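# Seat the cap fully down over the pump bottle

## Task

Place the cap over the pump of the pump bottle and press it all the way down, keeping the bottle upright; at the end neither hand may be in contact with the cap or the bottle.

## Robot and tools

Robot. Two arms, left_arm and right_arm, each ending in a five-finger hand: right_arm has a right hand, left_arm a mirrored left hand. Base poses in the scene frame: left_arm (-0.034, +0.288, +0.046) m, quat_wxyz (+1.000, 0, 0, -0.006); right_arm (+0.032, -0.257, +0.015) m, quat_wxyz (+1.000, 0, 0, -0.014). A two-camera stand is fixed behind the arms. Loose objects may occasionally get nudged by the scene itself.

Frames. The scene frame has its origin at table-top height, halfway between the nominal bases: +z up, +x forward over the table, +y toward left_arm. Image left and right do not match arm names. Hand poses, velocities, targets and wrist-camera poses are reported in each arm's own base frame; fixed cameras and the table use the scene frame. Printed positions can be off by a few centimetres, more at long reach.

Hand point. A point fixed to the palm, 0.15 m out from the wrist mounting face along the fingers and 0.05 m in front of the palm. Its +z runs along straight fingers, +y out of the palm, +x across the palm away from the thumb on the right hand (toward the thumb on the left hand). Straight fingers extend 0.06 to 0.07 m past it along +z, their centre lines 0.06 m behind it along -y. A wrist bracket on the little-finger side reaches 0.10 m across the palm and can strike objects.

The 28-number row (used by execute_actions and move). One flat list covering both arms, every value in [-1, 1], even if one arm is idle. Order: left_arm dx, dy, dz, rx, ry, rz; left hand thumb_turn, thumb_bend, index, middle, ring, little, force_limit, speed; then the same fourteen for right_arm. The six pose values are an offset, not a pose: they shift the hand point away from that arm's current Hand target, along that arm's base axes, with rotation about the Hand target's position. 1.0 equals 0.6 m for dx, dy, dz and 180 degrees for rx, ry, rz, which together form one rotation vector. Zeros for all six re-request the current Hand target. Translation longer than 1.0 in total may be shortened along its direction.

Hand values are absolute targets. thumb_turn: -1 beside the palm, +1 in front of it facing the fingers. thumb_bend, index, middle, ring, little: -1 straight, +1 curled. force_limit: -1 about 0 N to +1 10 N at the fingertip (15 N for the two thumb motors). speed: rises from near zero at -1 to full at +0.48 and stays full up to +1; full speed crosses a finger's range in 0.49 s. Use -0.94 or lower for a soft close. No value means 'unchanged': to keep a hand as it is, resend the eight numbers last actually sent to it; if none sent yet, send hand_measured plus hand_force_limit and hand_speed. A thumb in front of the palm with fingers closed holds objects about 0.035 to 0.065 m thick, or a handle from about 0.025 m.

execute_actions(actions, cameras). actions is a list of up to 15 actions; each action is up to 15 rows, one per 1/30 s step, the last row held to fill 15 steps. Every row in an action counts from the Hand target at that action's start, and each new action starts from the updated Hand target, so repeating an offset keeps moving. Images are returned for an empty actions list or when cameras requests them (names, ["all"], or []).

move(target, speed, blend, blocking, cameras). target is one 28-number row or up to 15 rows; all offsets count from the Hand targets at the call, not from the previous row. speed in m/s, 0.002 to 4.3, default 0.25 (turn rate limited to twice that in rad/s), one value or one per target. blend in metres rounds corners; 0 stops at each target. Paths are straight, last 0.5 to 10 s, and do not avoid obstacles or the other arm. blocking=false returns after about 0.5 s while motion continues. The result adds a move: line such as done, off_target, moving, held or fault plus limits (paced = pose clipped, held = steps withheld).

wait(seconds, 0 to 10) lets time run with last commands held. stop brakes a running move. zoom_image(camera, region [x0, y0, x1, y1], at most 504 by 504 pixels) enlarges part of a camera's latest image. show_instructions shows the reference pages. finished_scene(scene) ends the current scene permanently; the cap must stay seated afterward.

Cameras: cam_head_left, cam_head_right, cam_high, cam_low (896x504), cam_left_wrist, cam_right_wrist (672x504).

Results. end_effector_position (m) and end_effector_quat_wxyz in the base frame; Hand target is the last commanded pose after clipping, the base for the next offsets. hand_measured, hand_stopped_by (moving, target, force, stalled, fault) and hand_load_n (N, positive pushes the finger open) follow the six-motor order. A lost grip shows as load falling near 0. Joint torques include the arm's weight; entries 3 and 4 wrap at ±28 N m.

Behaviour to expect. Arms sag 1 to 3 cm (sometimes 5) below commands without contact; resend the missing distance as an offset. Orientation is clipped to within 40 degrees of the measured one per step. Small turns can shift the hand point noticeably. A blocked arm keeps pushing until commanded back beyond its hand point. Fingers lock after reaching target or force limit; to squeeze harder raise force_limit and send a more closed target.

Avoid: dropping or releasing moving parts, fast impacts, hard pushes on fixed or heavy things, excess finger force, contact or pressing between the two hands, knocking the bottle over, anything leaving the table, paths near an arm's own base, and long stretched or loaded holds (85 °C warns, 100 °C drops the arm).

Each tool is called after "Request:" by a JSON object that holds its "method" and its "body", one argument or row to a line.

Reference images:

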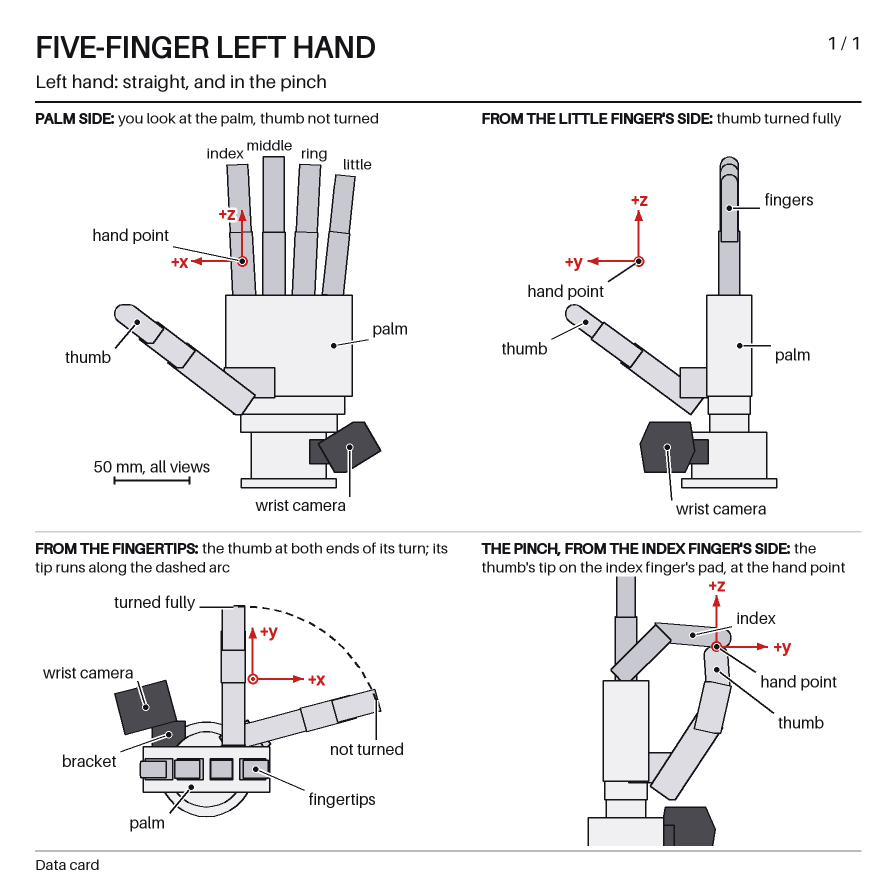

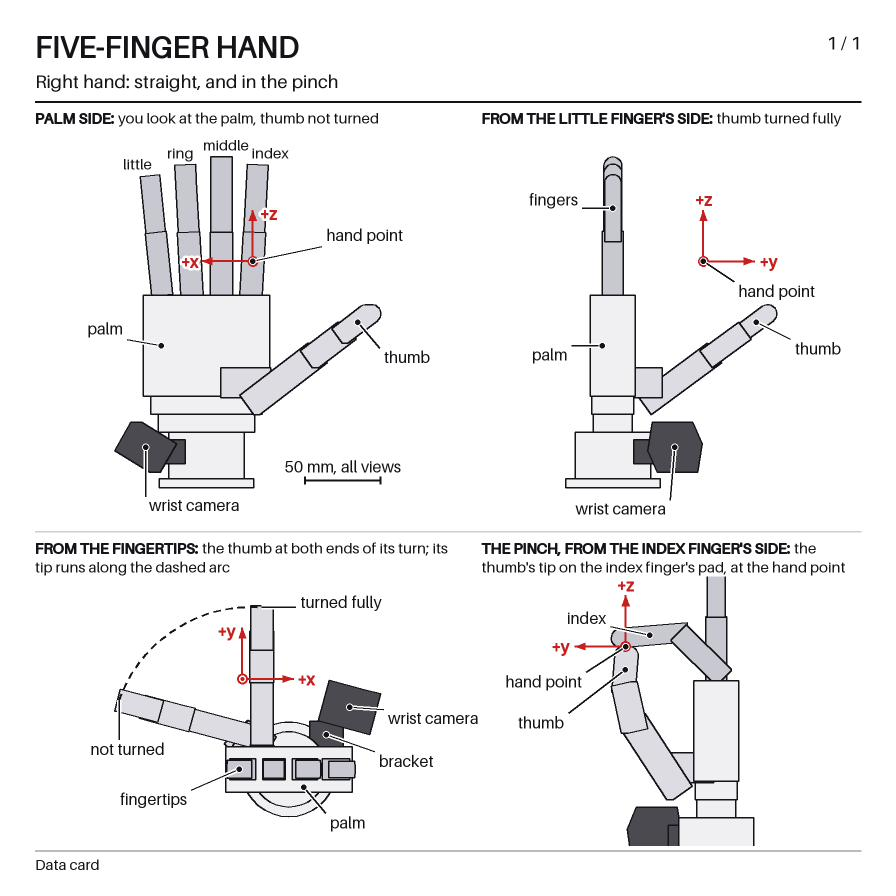

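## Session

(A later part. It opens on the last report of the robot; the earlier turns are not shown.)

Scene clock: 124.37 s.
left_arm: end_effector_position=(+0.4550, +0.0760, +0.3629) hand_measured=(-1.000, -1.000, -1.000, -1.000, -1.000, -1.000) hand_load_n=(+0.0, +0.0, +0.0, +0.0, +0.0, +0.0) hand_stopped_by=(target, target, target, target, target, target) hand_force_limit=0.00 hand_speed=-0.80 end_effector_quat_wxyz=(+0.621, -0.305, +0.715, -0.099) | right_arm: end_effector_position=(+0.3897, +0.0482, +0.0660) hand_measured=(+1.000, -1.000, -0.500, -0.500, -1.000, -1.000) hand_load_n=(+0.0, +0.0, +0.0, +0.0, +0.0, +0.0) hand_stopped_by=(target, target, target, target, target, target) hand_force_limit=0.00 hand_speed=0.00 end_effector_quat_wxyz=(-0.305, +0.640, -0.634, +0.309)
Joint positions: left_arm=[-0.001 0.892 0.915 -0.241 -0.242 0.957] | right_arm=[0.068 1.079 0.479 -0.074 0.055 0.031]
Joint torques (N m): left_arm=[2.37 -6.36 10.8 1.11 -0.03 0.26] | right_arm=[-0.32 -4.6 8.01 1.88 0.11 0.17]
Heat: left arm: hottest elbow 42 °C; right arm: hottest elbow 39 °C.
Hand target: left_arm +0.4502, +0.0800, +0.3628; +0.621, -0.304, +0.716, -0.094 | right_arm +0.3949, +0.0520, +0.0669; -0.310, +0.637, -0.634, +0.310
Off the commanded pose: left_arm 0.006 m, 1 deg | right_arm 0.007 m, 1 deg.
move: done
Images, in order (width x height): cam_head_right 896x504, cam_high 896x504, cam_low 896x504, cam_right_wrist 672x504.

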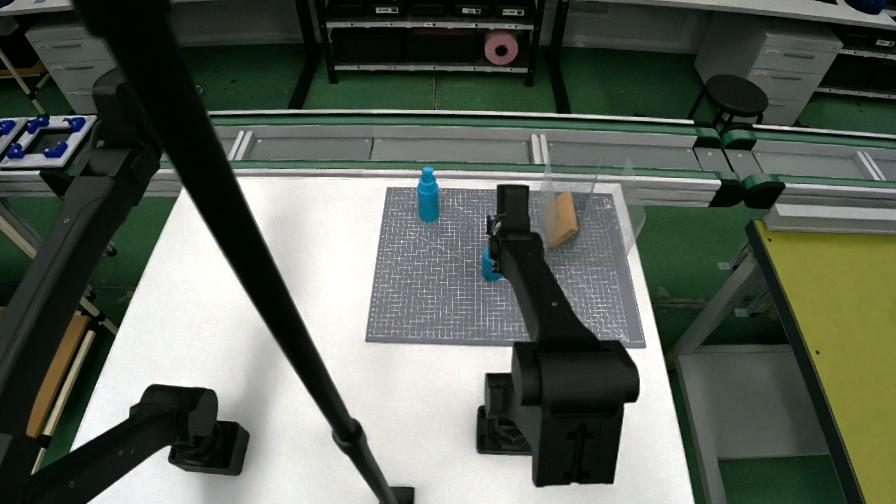

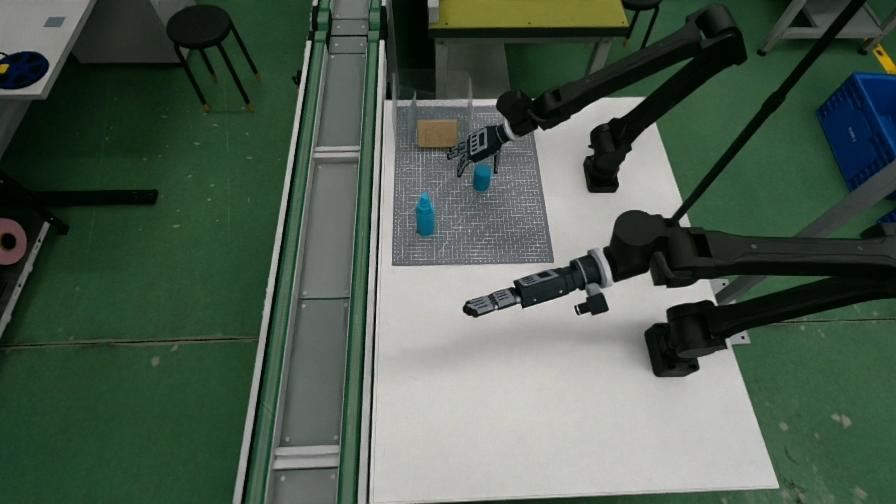

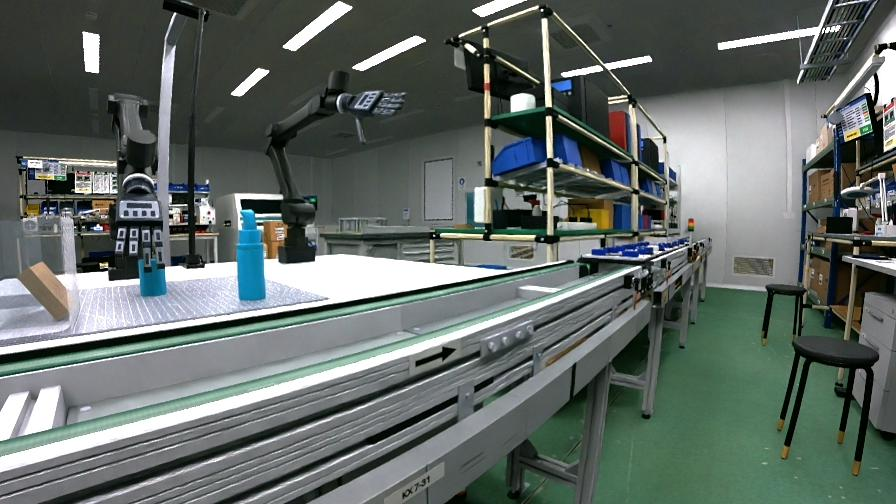

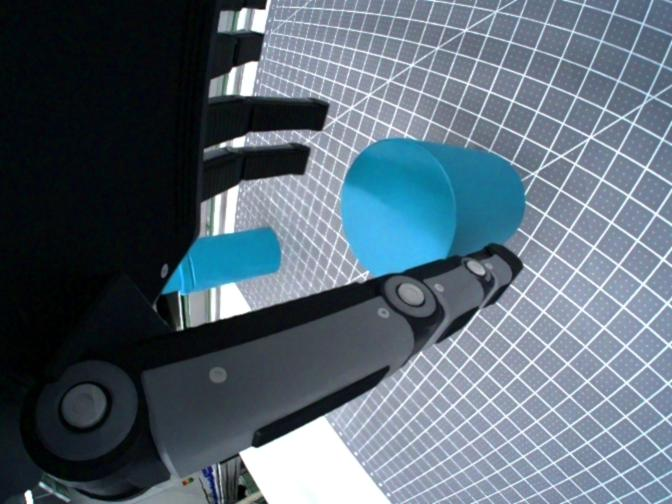

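Request:
{"method": "move", "body": {
  "target": [
    [0,0,0,0,0,0,-1,-1,-1,-1,-1,-1,0,-0.8,0,0,-0.0367,0,0,0,1,-1,-0.5,-0.5,-1,-1,0,0],
    [0,0,0,0,0,0,-1,-1,-1,-1,-1,-1,0,-0.8,0,0,-0.0367,0,0,0,1,-1,0.25,0.25,-1,-1,-0.3,-0.93]
  ],
  "speed": 0.1,
  "cameras": ["cam_high","cam_low","cam_right_wrist"]
}}

Request:
{"method": "zoom_image", "body": {
  "camera": "cam_high",
  "region": [420, 120, 540, 240]
}}

Request:
{"method": "zoom_image", "body": {
  "camera": "cam_low",
  "region": [80, 180, 280, 320]
}}

Scene clock: 134.07 s.
left_arm: end_effector_position=(+0.4550, +0.0760, +0.3629) hand_measured=(-1.000, -1.000, -1.000, -1.000, -1.000, -1.000) hand_load_n=(+0.0, +0.0, +0.0, +0.0, +0.0, +0.0) hand_stopped_by=(target, target, target, target, target, target) hand_force_limit=0.00 hand_speed=-0.80 end_effector_quat_wxyz=(+0.621, -0.305, +0.715, -0.099) | right_arm: end_effector_position=(+0.3915, +0.0481, +0.0459) hand_measured=(+1.000, -1.000, +0.122, +0.076, -1.000, -1.000) hand_load_n=(+0.0, +0.5, +4.5, +1.5, +0.0, +0.0) hand_stopped_by=(target, target, force, force, target, target) hand_force_limit=-0.30 hand_speed=-0.93 end_effector_quat_wxyz=(-0.306, +0.639, -0.633, +0.311)
Joint positions: left_arm=[-0.001 0.892 0.915 -0.241 -0.242 0.957] | right_arm=[0.068 1.137 0.447 0.021 0.057 0.031]
Joint torques (N m): left_arm=[2.43 -6.12 10.88 1.13 -0.04 0.26] | right_arm=[-0.32 -4.84 7.41 1.92 0.09 0.18]
Heat: left arm: hottest elbow 41 °C; right arm: hottest elbow 40 °C.
Hand target: left_arm +0.4502, +0.0800, +0.3628; +0.621, -0.304, +0.716, -0.094 | right_arm +0.3949, +0.0519, +0.0448; -0.310, +0.637, -0.634, +0.310
Off the commanded pose: left_arm 0.006 m, 1 deg | right_arm 0.005 m, 1 deg.
move: done
Images, in order (width x height): cam_high 896x504, cam_low 896x504, cam_right_wrist 672x504.

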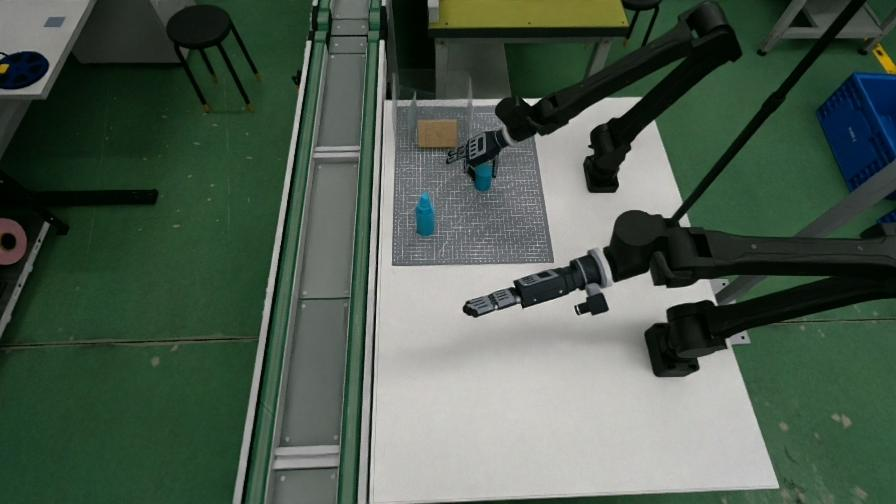

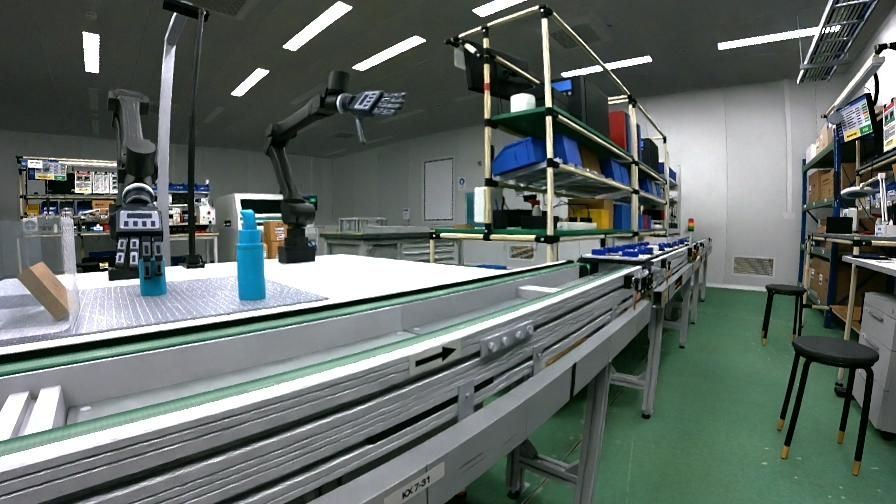

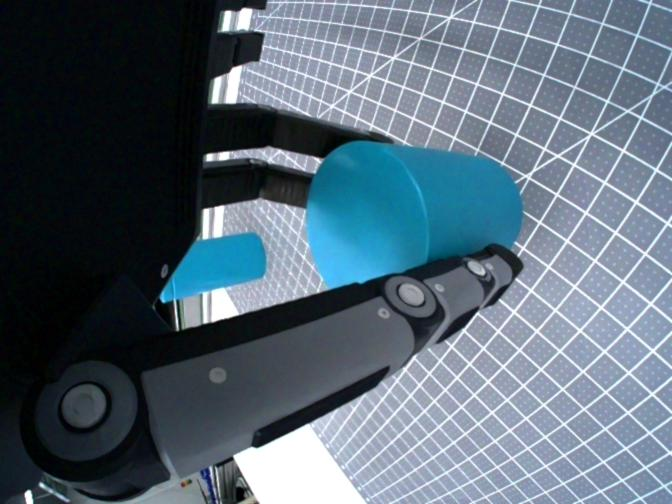

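Scaled by 4.200.

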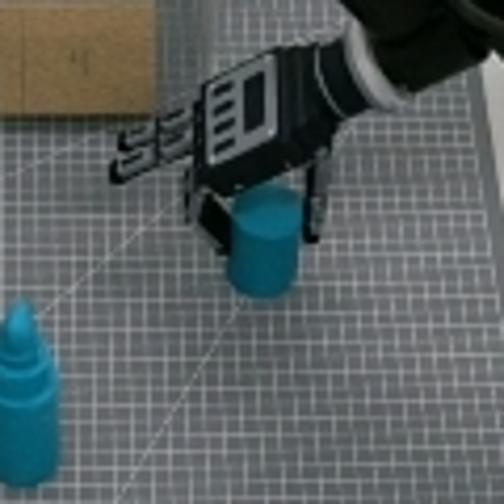

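Scaled by 2.520.

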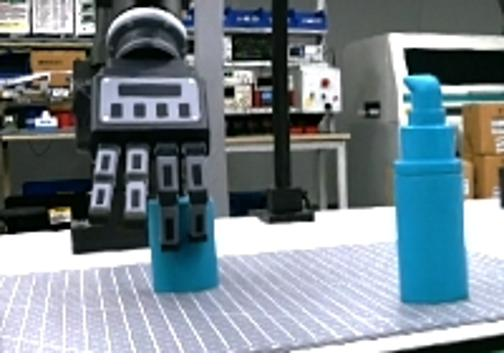

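Request:
{"method": "move", "body": {
  "target": [
    [0,0,0,0,0,0,-1,-1,-1,-1,-1,-1,0,-0.8,0,0,0,0,0,0,1,-1,0.25,0.3,-1,-1,-0.3,-0.95],
    [0,0,0,0,0,0,-1,-1,-1,-1,-1,-1,0,-0.8,0,0,0.1,0,0,0,1,-1,0.25,0.3,-1,-1,-0.3,-0.95]
  ],
  "speed": 0.08,
  "cameras": ["cam_head_right","cam_high","cam_low","cam_right_wrist"]
}}

Request:
{"method": "zoom_image", "body": {
  "camera": "cam_high",
  "region": [400, 80, 540, 220]
}}

Request:
{"method": "zoom_image", "body": {
  "camera": "cam_low",
  "region": [80, 140, 280, 320]
}}

Scene clock: 140.73 s.
left_arm: end_effector_position=(+0.4550, +0.0760, +0.3629) hand_measured=(-1.000, -1.000, -1.000, -1.000, -1.000, -1.000) hand_load_n=(+0.0, +0.0, +0.0, +0.0, +0.0, +0.0) hand_stopped_by=(target, target, target, target, target, target) hand_force_limit=0.00 hand_speed=-0.80 end_effector_quat_wxyz=(+0.621, -0.305, +0.715, -0.099) | right_arm: end_effector_position=(+0.3761, +0.0471, +0.0769) hand_measured=(+1.000, -1.000, +0.122, +0.084, -1.000, -1.000) hand_load_n=(+0.0, +0.0, +0.0, +0.5, +0.0, +0.0) hand_stopped_by=(target, target, force, force, target, target) hand_force_limit=-0.30 hand_speed=-0.95 end_effector_quat_wxyz=(-0.289, +0.647, -0.640, +0.296)
Joint positions: left_arm=[-0.001 0.892 0.915 -0.241 -0.242 0.957] | right_arm=[0.068 1.024 0.503 -0.198 0.057 0.032]
Joint torques (N m): left_arm=[2.2 -6.18 10.77 1.11 -0.03 0.25] | right_arm=[-0.38 -6.12 11.37 0.95 0.08 0.15]
Heat: left arm: hottest elbow 41 °C; right arm: hottest elbow 40 °C.
Hand target: left_arm +0.4502, +0.0800, +0.3628; +0.621, -0.304, +0.716, -0.094 | right_arm +0.3950, +0.0519, +0.1049; -0.310, +0.637, -0.634, +0.310
Off the commanded pose: left_arm 0.006 m, 1 deg | right_arm 0.034 m, 3 deg.
move: off_target (right_arm)
Images, in order (width x height): cam_head_right 896x504, cam_high 896x504, cam_low 896x504, cam_right_wrist 672x504.

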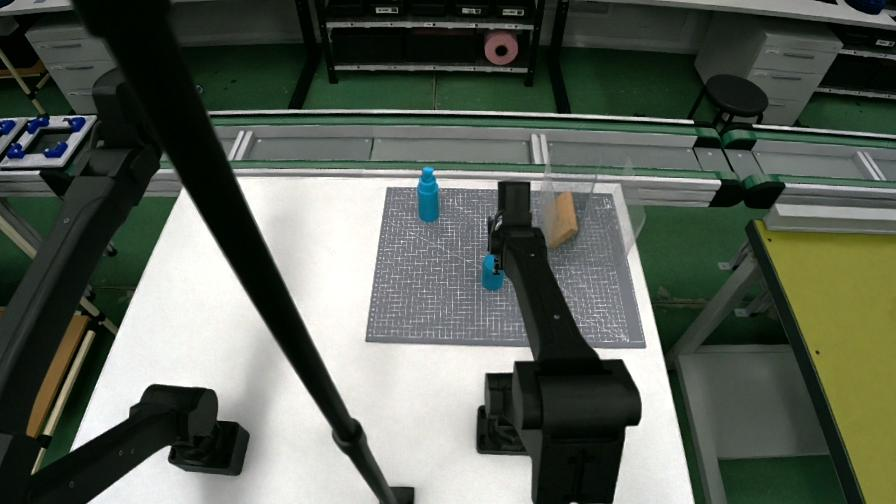

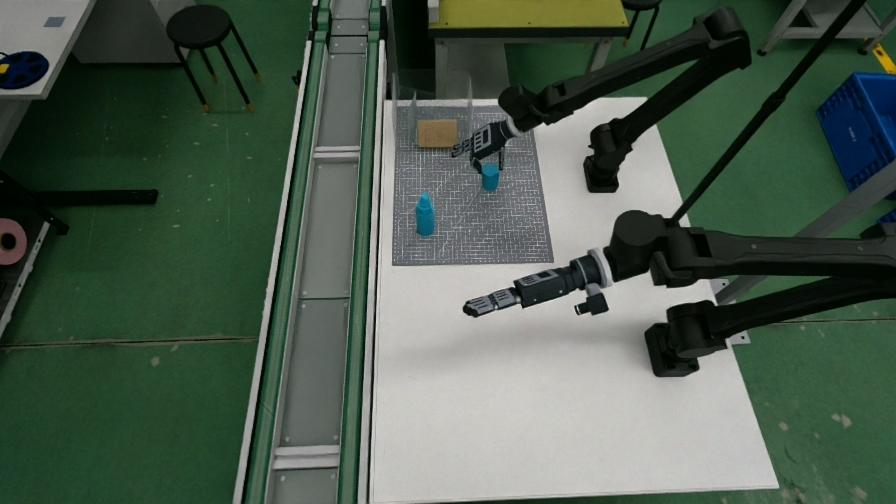

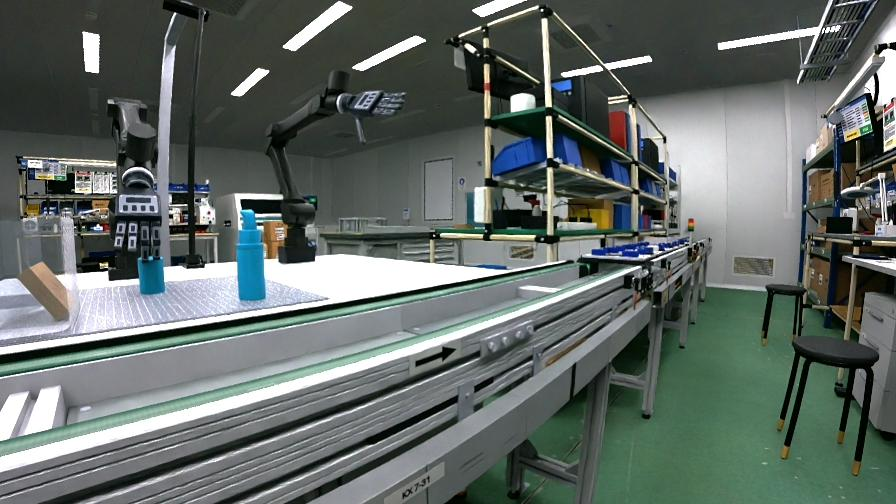

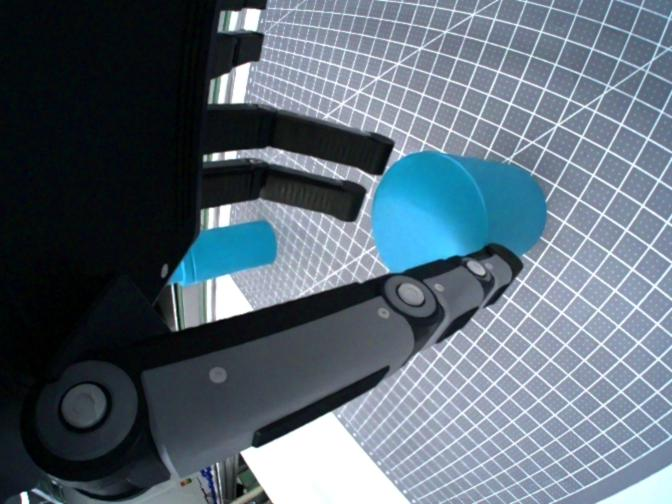

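Scaled by 3.600.

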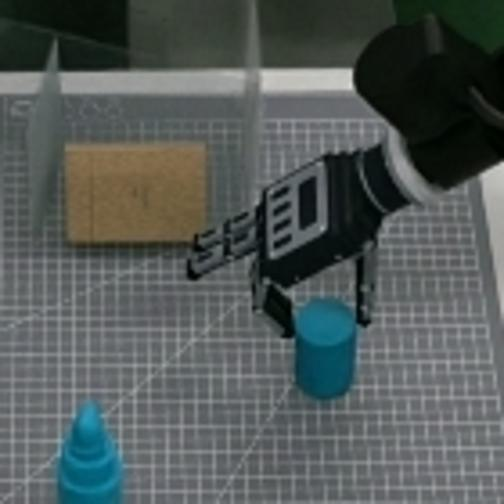

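Scaled by 2.520.

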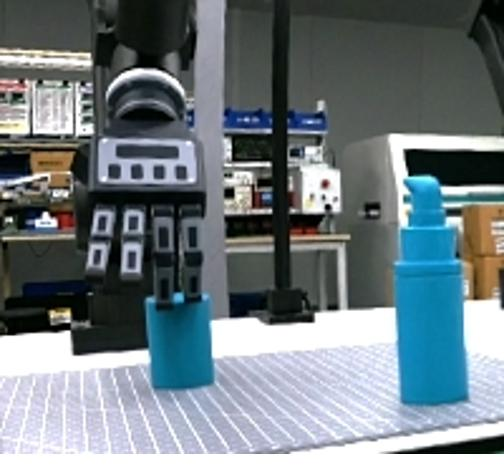

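Request:
{"method": "move", "body": {
  "target": [
    [0,0,0,0,0,0,-1,-1,-1,-1,-1,-1,0,-0.8,0,0,0,0,0,0,1,-1,-0.5,-0.5,-1,-1,-0.3,0]
  ],
  "speed": 0.1,
  "cameras": ["cam_head_right","cam_high","cam_low","cam_right_wrist"]
}}

Request:
{"method": "zoom_image", "body": {
  "camera": "cam_high",
  "region": [420, 120, 540, 240]
}}

Request:
{"method": "zoom_image", "body": {
  "camera": "cam_low",
  "region": [80, 180, 280, 320]
}}

Scene clock: 168.83 s.
left_arm: end_effector_position=(+0.4550, +0.0760, +0.3629) hand_measured=(-1.000, -1.000, -1.000, -1.000, -1.000, -1.000) hand_load_n=(+0.0, +0.0, +0.0, +0.0, +0.0, +0.0) hand_stopped_by=(target, target, target, target, target, target) hand_force_limit=0.00 hand_speed=-0.80 end_effector_quat_wxyz=(+0.621, -0.305, +0.715, -0.099) | right_arm: end_effector_position=(+0.3758, +0.0471, +0.0767) hand_measured=(+1.000, -1.000, -0.500, -0.500, -1.000, -1.000) hand_load_n=(+0.0, -0.5, +0.0, +0.0, +0.5, +0.0) hand_stopped_by=(target, target, target, target, target, target) hand_force_limit=-0.30 hand_speed=0.00 end_effector_quat_wxyz=(-0.289, +0.647, -0.641, +0.296)
Joint positions: left_arm=[-0.001 0.892 0.915 -0.241 -0.242 0.957] | right_arm=[0.068 1.024 0.503 -0.199 0.057 0.032]
Joint torques (N m): left_arm=[2.14 -6.3 10.77 1.16 -0.03 0.26] | right_arm=[-0.26 -6.24 11.37 1.09 0.08 0.15]
Motor temperatures (°C): left_arm=[31 33 41 31 31 30] | right_arm=[33 30 45 35 30 28]
Heat: left arm: hottest elbow 41 °C; right arm: hottest elbow 45 °C.
Hand target: left_arm +0.4502, +0.0800, +0.3628; +0.621, -0.304, +0.716, -0.094 | right_arm +0.3949, +0.0519, +0.1048; -0.310, +0.637, -0.634, +0.310
Off the commanded pose: left_arm 0.006 m, 1 deg | right_arm 0.034 m, 3 deg.
move: off_target (right_arm)
Images, in order (width x height): cam_head_right 896x504, cam_high 896x504, cam_low 896x504, cam_right_wrist 672x504.

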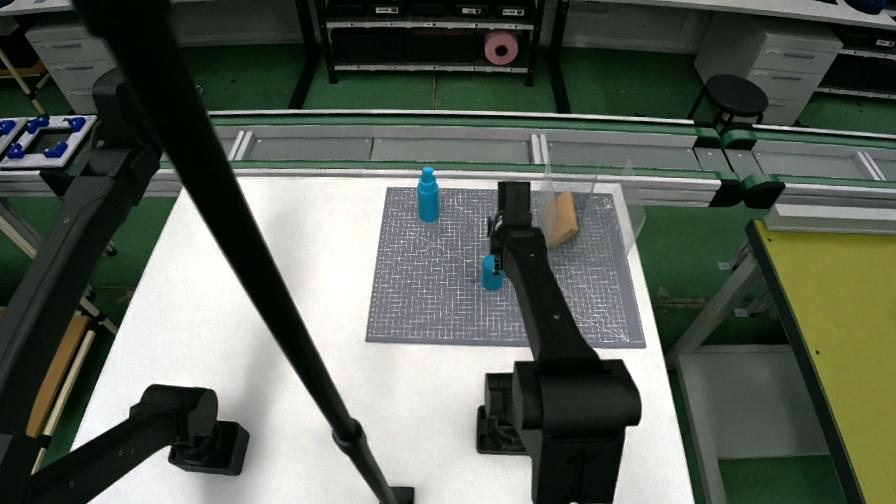

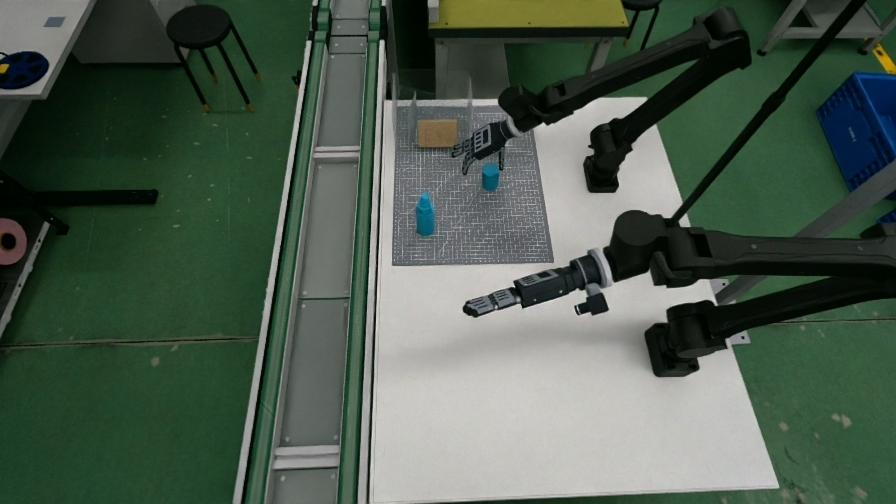

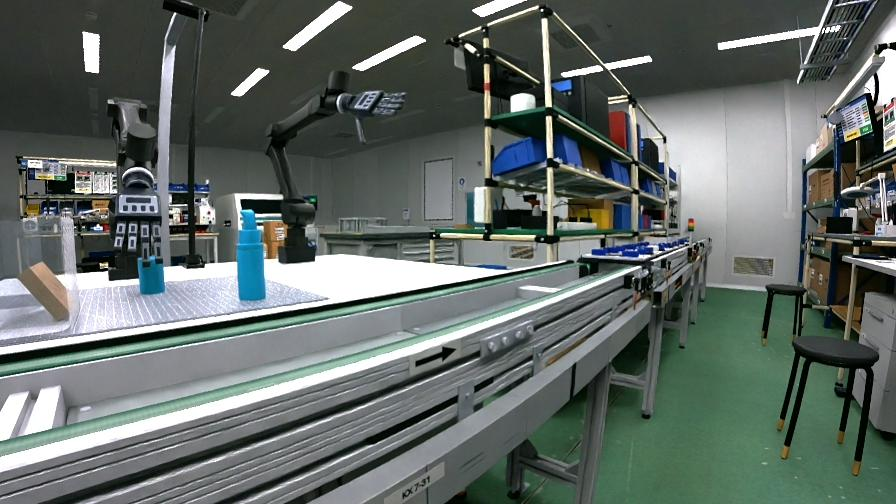

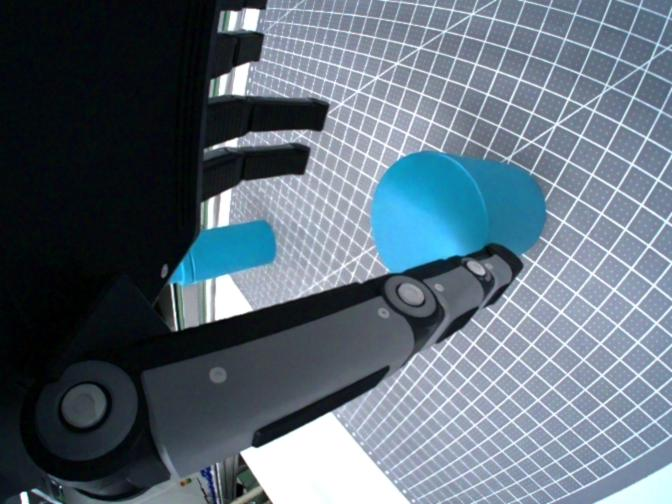

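Scaled by 4.200.

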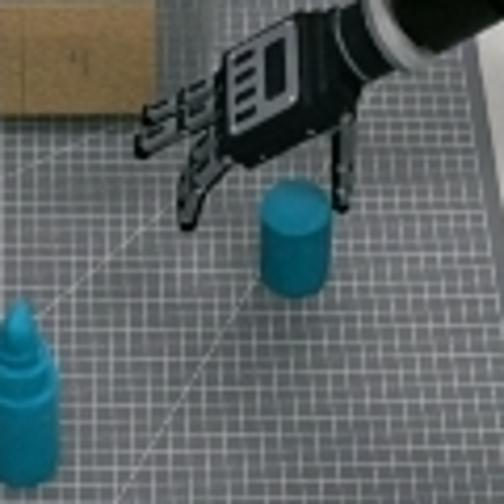

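Scaled by 2.520.

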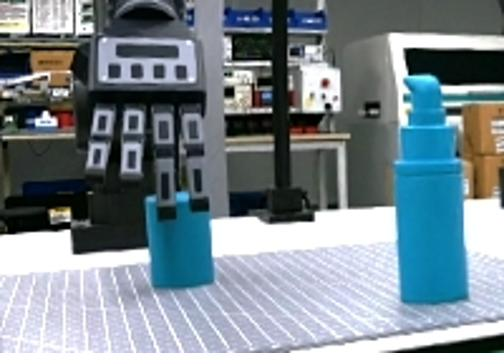

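Request:
{"method": "move", "body": {
  "target": [
    [0,0,0,0,0,0,-1,-1,-1,-1,-1,-1,0,-0.8,-0.05,0,0,0,0,0,1,-1,-0.5,-0.5,-1,-1,-0.3,0],
    [0,0,0,0,0,0,-1,-1,-1,-1,-1,-1,0,-0.8,-0.037,0,-0.105,0,0,0,1,-1,-0.5,-0.5,-1,-1,-0.3,0]
  ],
  "speed": 0.1,
  "cameras": ["cam_high","cam_low","cam_right_wrist"]
}}

Request:
{"method": "zoom_image", "body": {
  "camera": "cam_high",
  "region": [420, 120, 540, 240]
}}

Request:
{"method": "zoom_image", "body": {
  "camera": "cam_low",
  "region": [80, 180, 280, 320]
}}

Scene clock: 178.30 s.
left_arm: end_effector_position=(+0.4550, +0.0760, +0.3629) hand_measured=(-1.000, -1.000, -1.000, -1.000, -1.000, -1.000) hand_load_n=(-0.5, +0.0, +0.0, +0.0, +0.0, +0.0) hand_stopped_by=(target, target, target, target, target, target) hand_force_limit=0.00 hand_speed=-0.80 end_effector_quat_wxyz=(+0.621, -0.305, +0.715, -0.099) | right_arm: end_effector_position=(+0.3686, +0.0487, +0.0421) hand_measured=(+1.000, -1.000, -0.500, -0.500, -1.000, -1.000) hand_load_n=(+0.0, +0.0, +0.0, +0.0, +0.0, +0.0) hand_stopped_by=(target, target, target, target, target, target) hand_force_limit=-0.30 hand_speed=0.00 end_effector_quat_wxyz=(-0.305, +0.640, -0.633, +0.310)
Joint positions: left_arm=[-0.001 0.892 0.915 -0.241 -0.242 0.957] | right_arm=[0.077 1.066 0.392 0.003 0.063 0.036]
Joint torques (N m): left_arm=[2.37 -6.24 10.81 1.07 -0.02 0.24] | right_arm=[-0.56 -3.84 7.61 2.02 0.05 0.18]
Heat: left arm: hottest elbow 41 °C; right arm: hottest elbow 46 °C.
Hand target: left_arm +0.4502, +0.0800, +0.3628; +0.621, -0.304, +0.716, -0.094 | right_arm +0.3728, +0.0519, +0.0419; -0.310, +0.637, -0.634, +0.310
Off the commanded pose: left_arm 0.006 m, 1 deg | right_arm 0.005 m, 1 deg.
move: done
Images, in order (width x height): cam_high 896x504, cam_low 896x504, cam_right_wrist 672x504.

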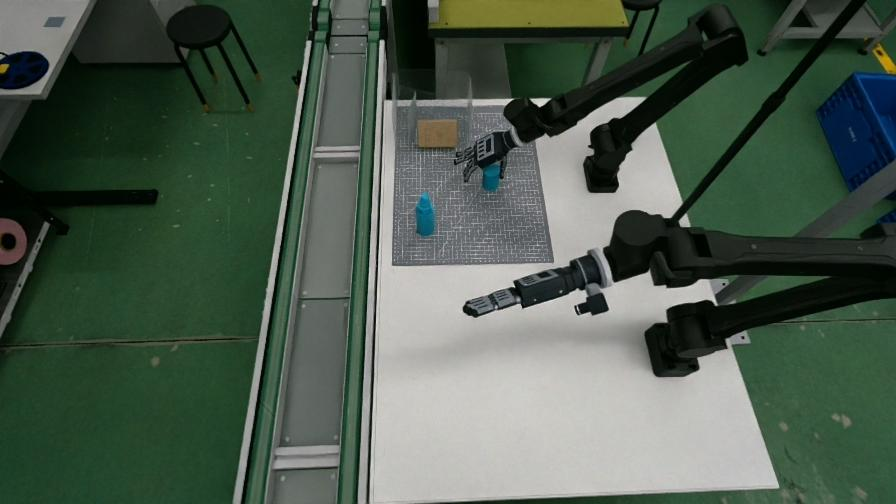

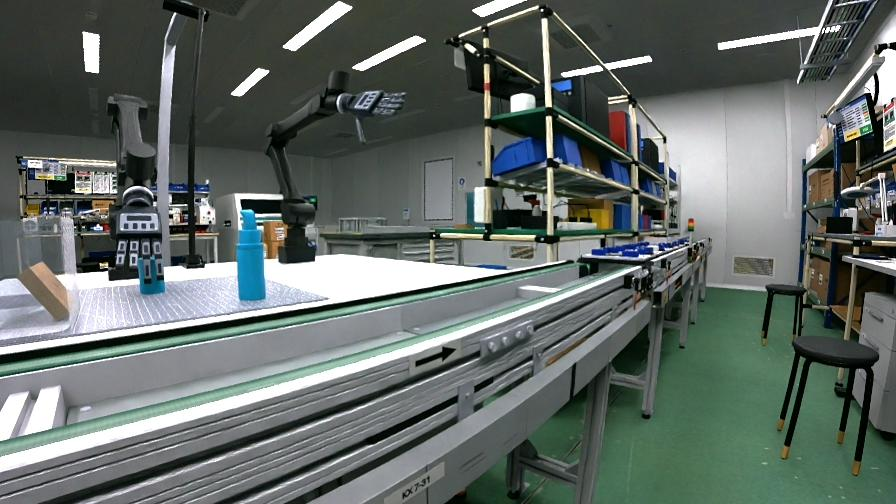

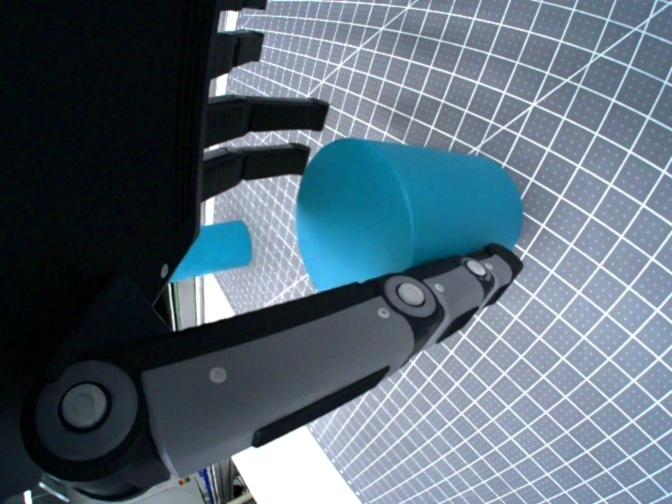

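Scaled by 4.200.

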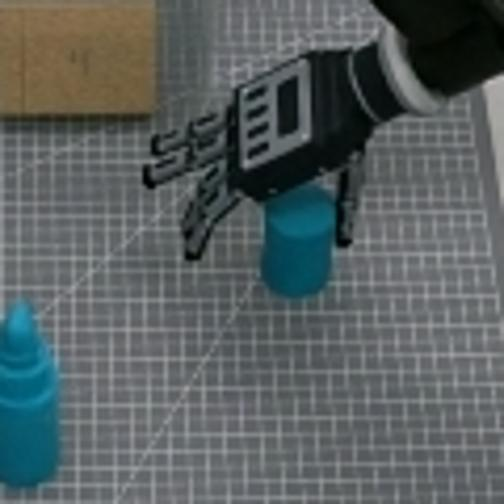

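Scaled by 2.520.

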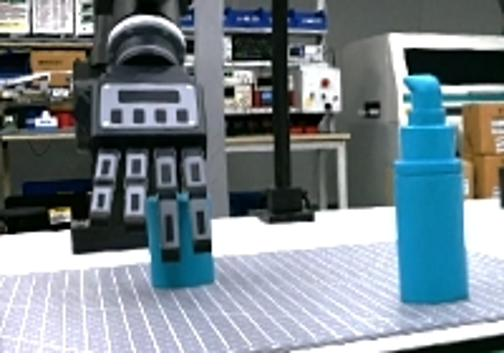

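Request:
{"method": "move", "body": {
  "target": [
    [0,0,0,0,0,0,-1,-1,-1,-1,-1,-1,0,-0.8,0,0,0,0,0,0,1,-1,0.3,0.3,-1,-1,-0.1,-0.93],
    [0,0,0,0,0,0,-1,-1,-1,-1,-1,-1,0,-0.8,0,0,0,0,0,0,1,-0.5,0.3,0.3,-1,-1,-0.1,-0.93]
  ],
  "speed": 0.1,
  "cameras": ["cam_high","cam_low","cam_right_wrist"]
}}

Request:
{"method": "zoom_image", "body": {
  "camera": "cam_high",
  "region": [420, 120, 540, 240]
}}

Request:
{"method": "zoom_image", "body": {
  "camera": "cam_low",
  "region": [80, 180, 280, 320]
}}

Scene clock: 186.00 s.
left_arm: end_effector_position=(+0.4550, +0.0760, +0.3629) hand_measured=(-1.000, -1.000, -1.000, -1.000, -1.000, -1.000) hand_load_n=(+0.0, +0.0, +0.0, +0.0, +0.0, +0.0) hand_stopped_by=(target, target, target, target, target, target) hand_force_limit=0.00 hand_speed=-0.80 end_effector_quat_wxyz=(+0.621, -0.305, +0.715, -0.099) | right_arm: end_effector_position=(+0.3693, +0.0488, +0.0427) hand_measured=(+1.000, -0.978, +0.146, +0.102, -1.000, -1.000) hand_load_n=(+0.0, +6.5, +8.5, +5.0, +0.0, +0.0) hand_stopped_by=(target, force, force, force, target, target) hand_force_limit=-0.10 hand_speed=-0.93 end_effector_quat_wxyz=(-0.306, +0.639, -0.633, +0.311)
Joint positions: left_arm=[-0.001 0.892 0.915 -0.241 -0.242 0.957] | right_arm=[0.077 1.066 0.392 0.006 0.063 0.036]
Joint torques (N m): left_arm=[2.43 -6.12 10.78 1.13 -0.02 0.27] | right_arm=[-0.67 -4.01 7.58 1.88 0.07 0.17]
Heat: left arm: hottest elbow 41 °C; right arm: hottest elbow 45 °C.
Hand target: left_arm +0.4502, +0.0800, +0.3628; +0.621, -0.304, +0.716, -0.094 | right_arm +0.3728, +0.0519, +0.0419; -0.310, +0.637, -0.634, +0.310
Off the commanded pose: left_arm 0.006 m, 1 deg | right_arm 0.005 m, 1 deg.
move: done
Images, in order (width x height): cam_high 896x504, cam_low 896x504, cam_right_wrist 672x504.

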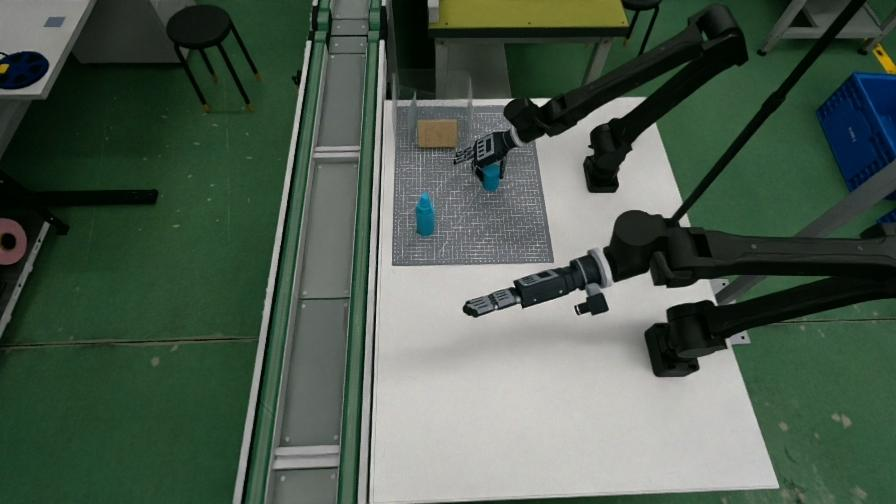

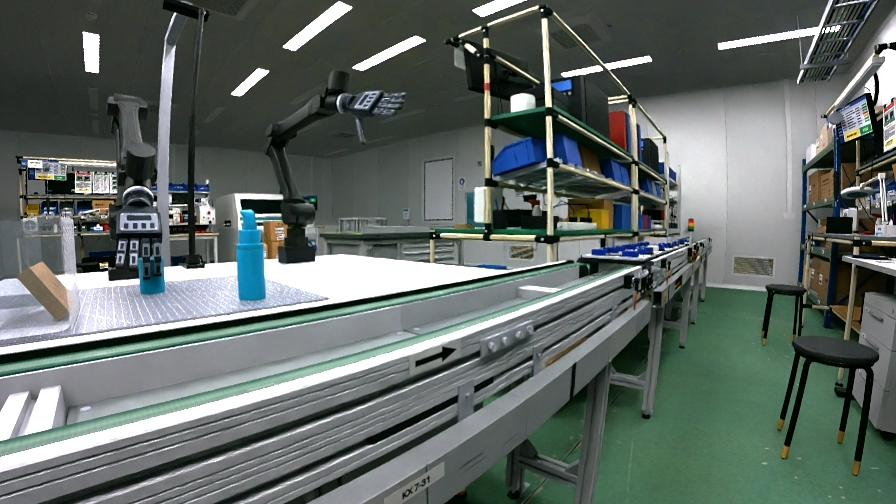

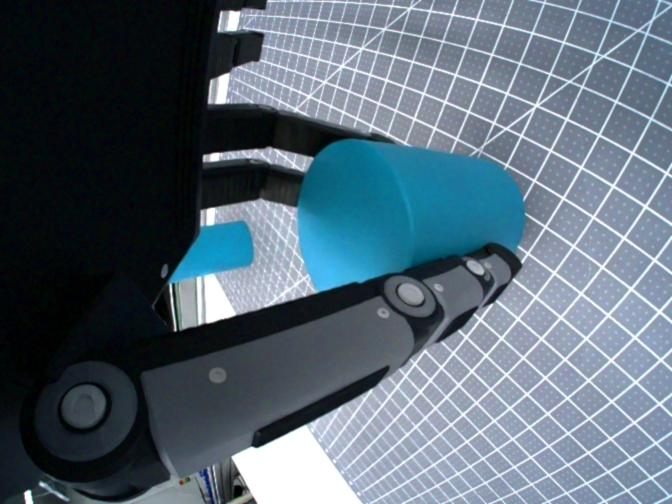

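Scaled by 4.200.

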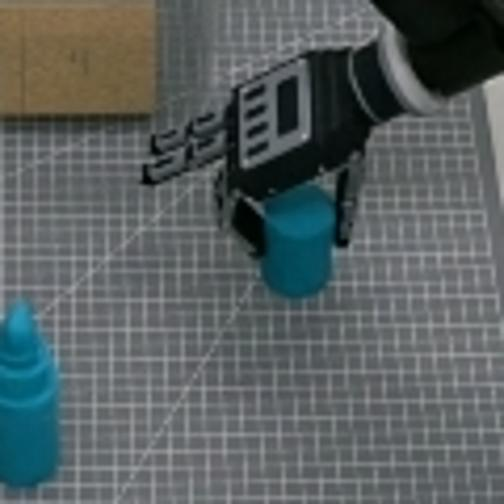

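Scaled by 2.520.

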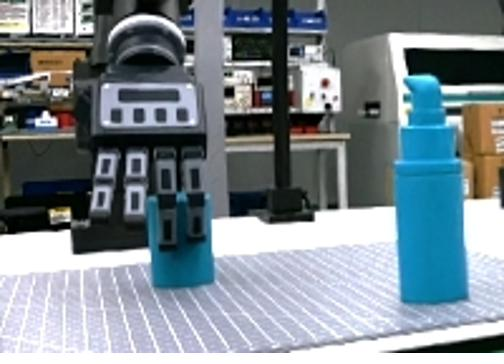

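Request:
{"method": "move", "body": {
  "target": [0,0,0,0,0,0,-1,-1,-1,-1,-1,-1,0,-0.8,0.02,0,0.12,0,0,0,1,-0.5,0.3,0.3,-1,-1,-0.1,-0.93],
  "speed": 0.1,
  "cameras": ["cam_high","cam_low","cam_right_wrist"]
}}

Request:
{"method": "zoom_image", "body": {
  "camera": "cam_high",
  "region": [420, 80, 540, 220]
}}

Request:
{"method": "zoom_image", "body": {
  "camera": "cam_low",
  "region": [80, 160, 280, 320]
}}

Scene clock: 190.53 s.
left_arm: end_effector_position=(+0.4550, +0.0760, +0.3629) hand_measured=(-1.000, -1.000, -1.000, -1.000, -1.000, -1.000) hand_load_n=(+0.0, +0.0, +0.0, +0.0, +0.0, +0.0) hand_stopped_by=(target, target, target, target, target, target) hand_force_limit=0.00 hand_speed=-0.80 end_effector_quat_wxyz=(+0.621, -0.305, +0.715, -0.099) | right_arm: end_effector_position=(+0.3656, +0.0486, +0.0842) hand_measured=(+1.000, -0.978, +0.146, +0.102, -1.000, -1.000) hand_load_n=(+0.0, +7.0, +8.5, +5.0, +0.0, +0.0) hand_stopped_by=(target, force, force, force, target, target) hand_force_limit=-0.10 hand_speed=-0.93 end_effector_quat_wxyz=(-0.288, +0.648, -0.640, +0.295)
Joint positions: left_arm=[-0.001 0.892 0.915 -0.241 -0.242 0.957] | right_arm=[0.077 0.974 0.498 -0.247 0.062 0.037]
Joint torques (N m): left_arm=[2.2 -6.42 10.8 1.16 -0.03 0.25] | right_arm=[-0.73 -5.89 11.73 1.1 -0.05 0.13]
Heat: left arm: hottest elbow 41 °C; right arm: hottest elbow 44 °C.
Hand target: left_arm +0.4502, +0.0800, +0.3628; +0.621, -0.304, +0.716, -0.094 | right_arm +0.3848, +0.0520, +0.1138; -0.310, +0.637, -0.634, +0.310
Off the commanded pose: left_arm 0.006 m, 1 deg | right_arm 0.036 m, 3 deg.
move: off_target (right_arm)
Images, in order (width x height): cam_high 896x504, cam_low 896x504, cam_right_wrist 672x504.

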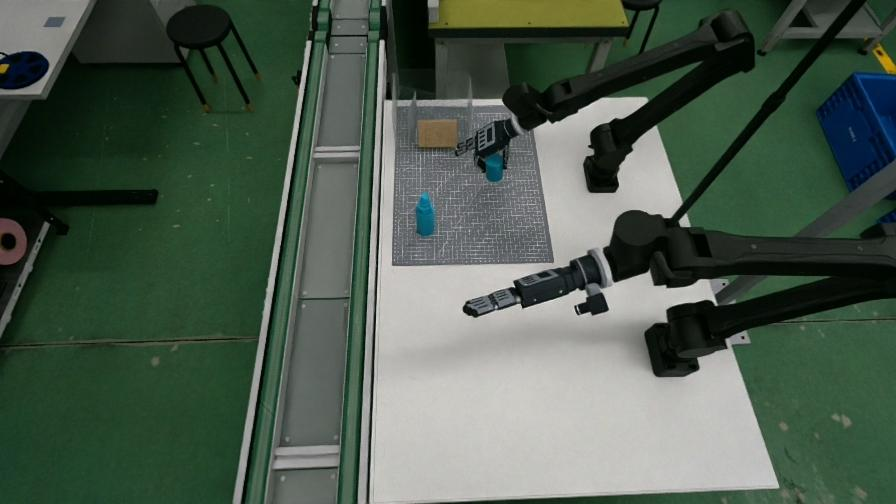

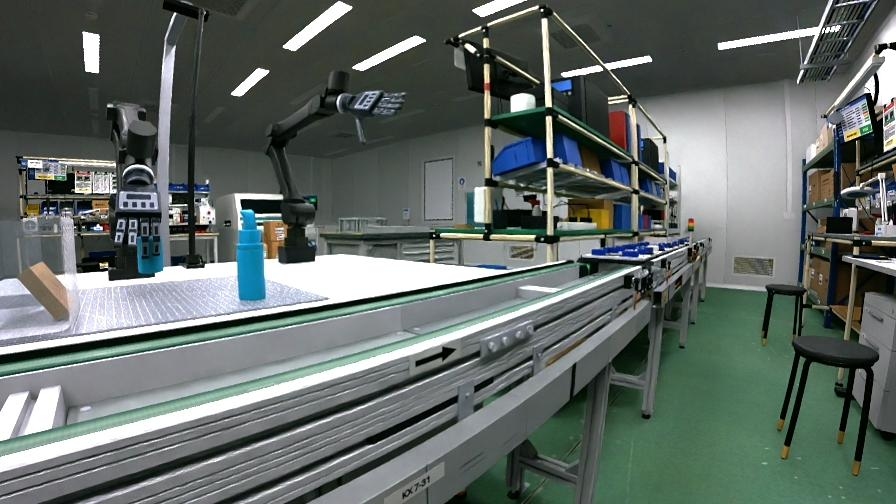

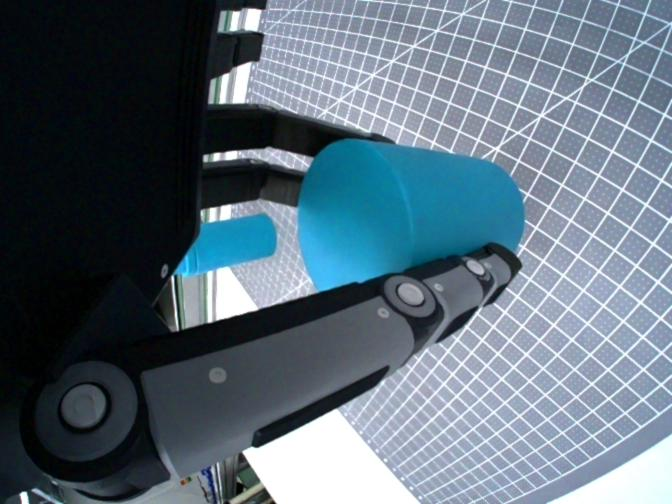

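Scaled by 3.600.

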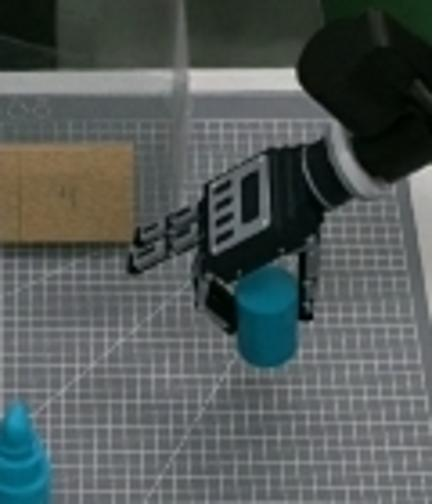

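Scaled by 2.520.

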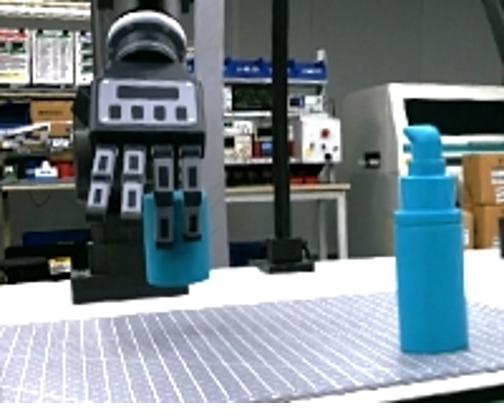

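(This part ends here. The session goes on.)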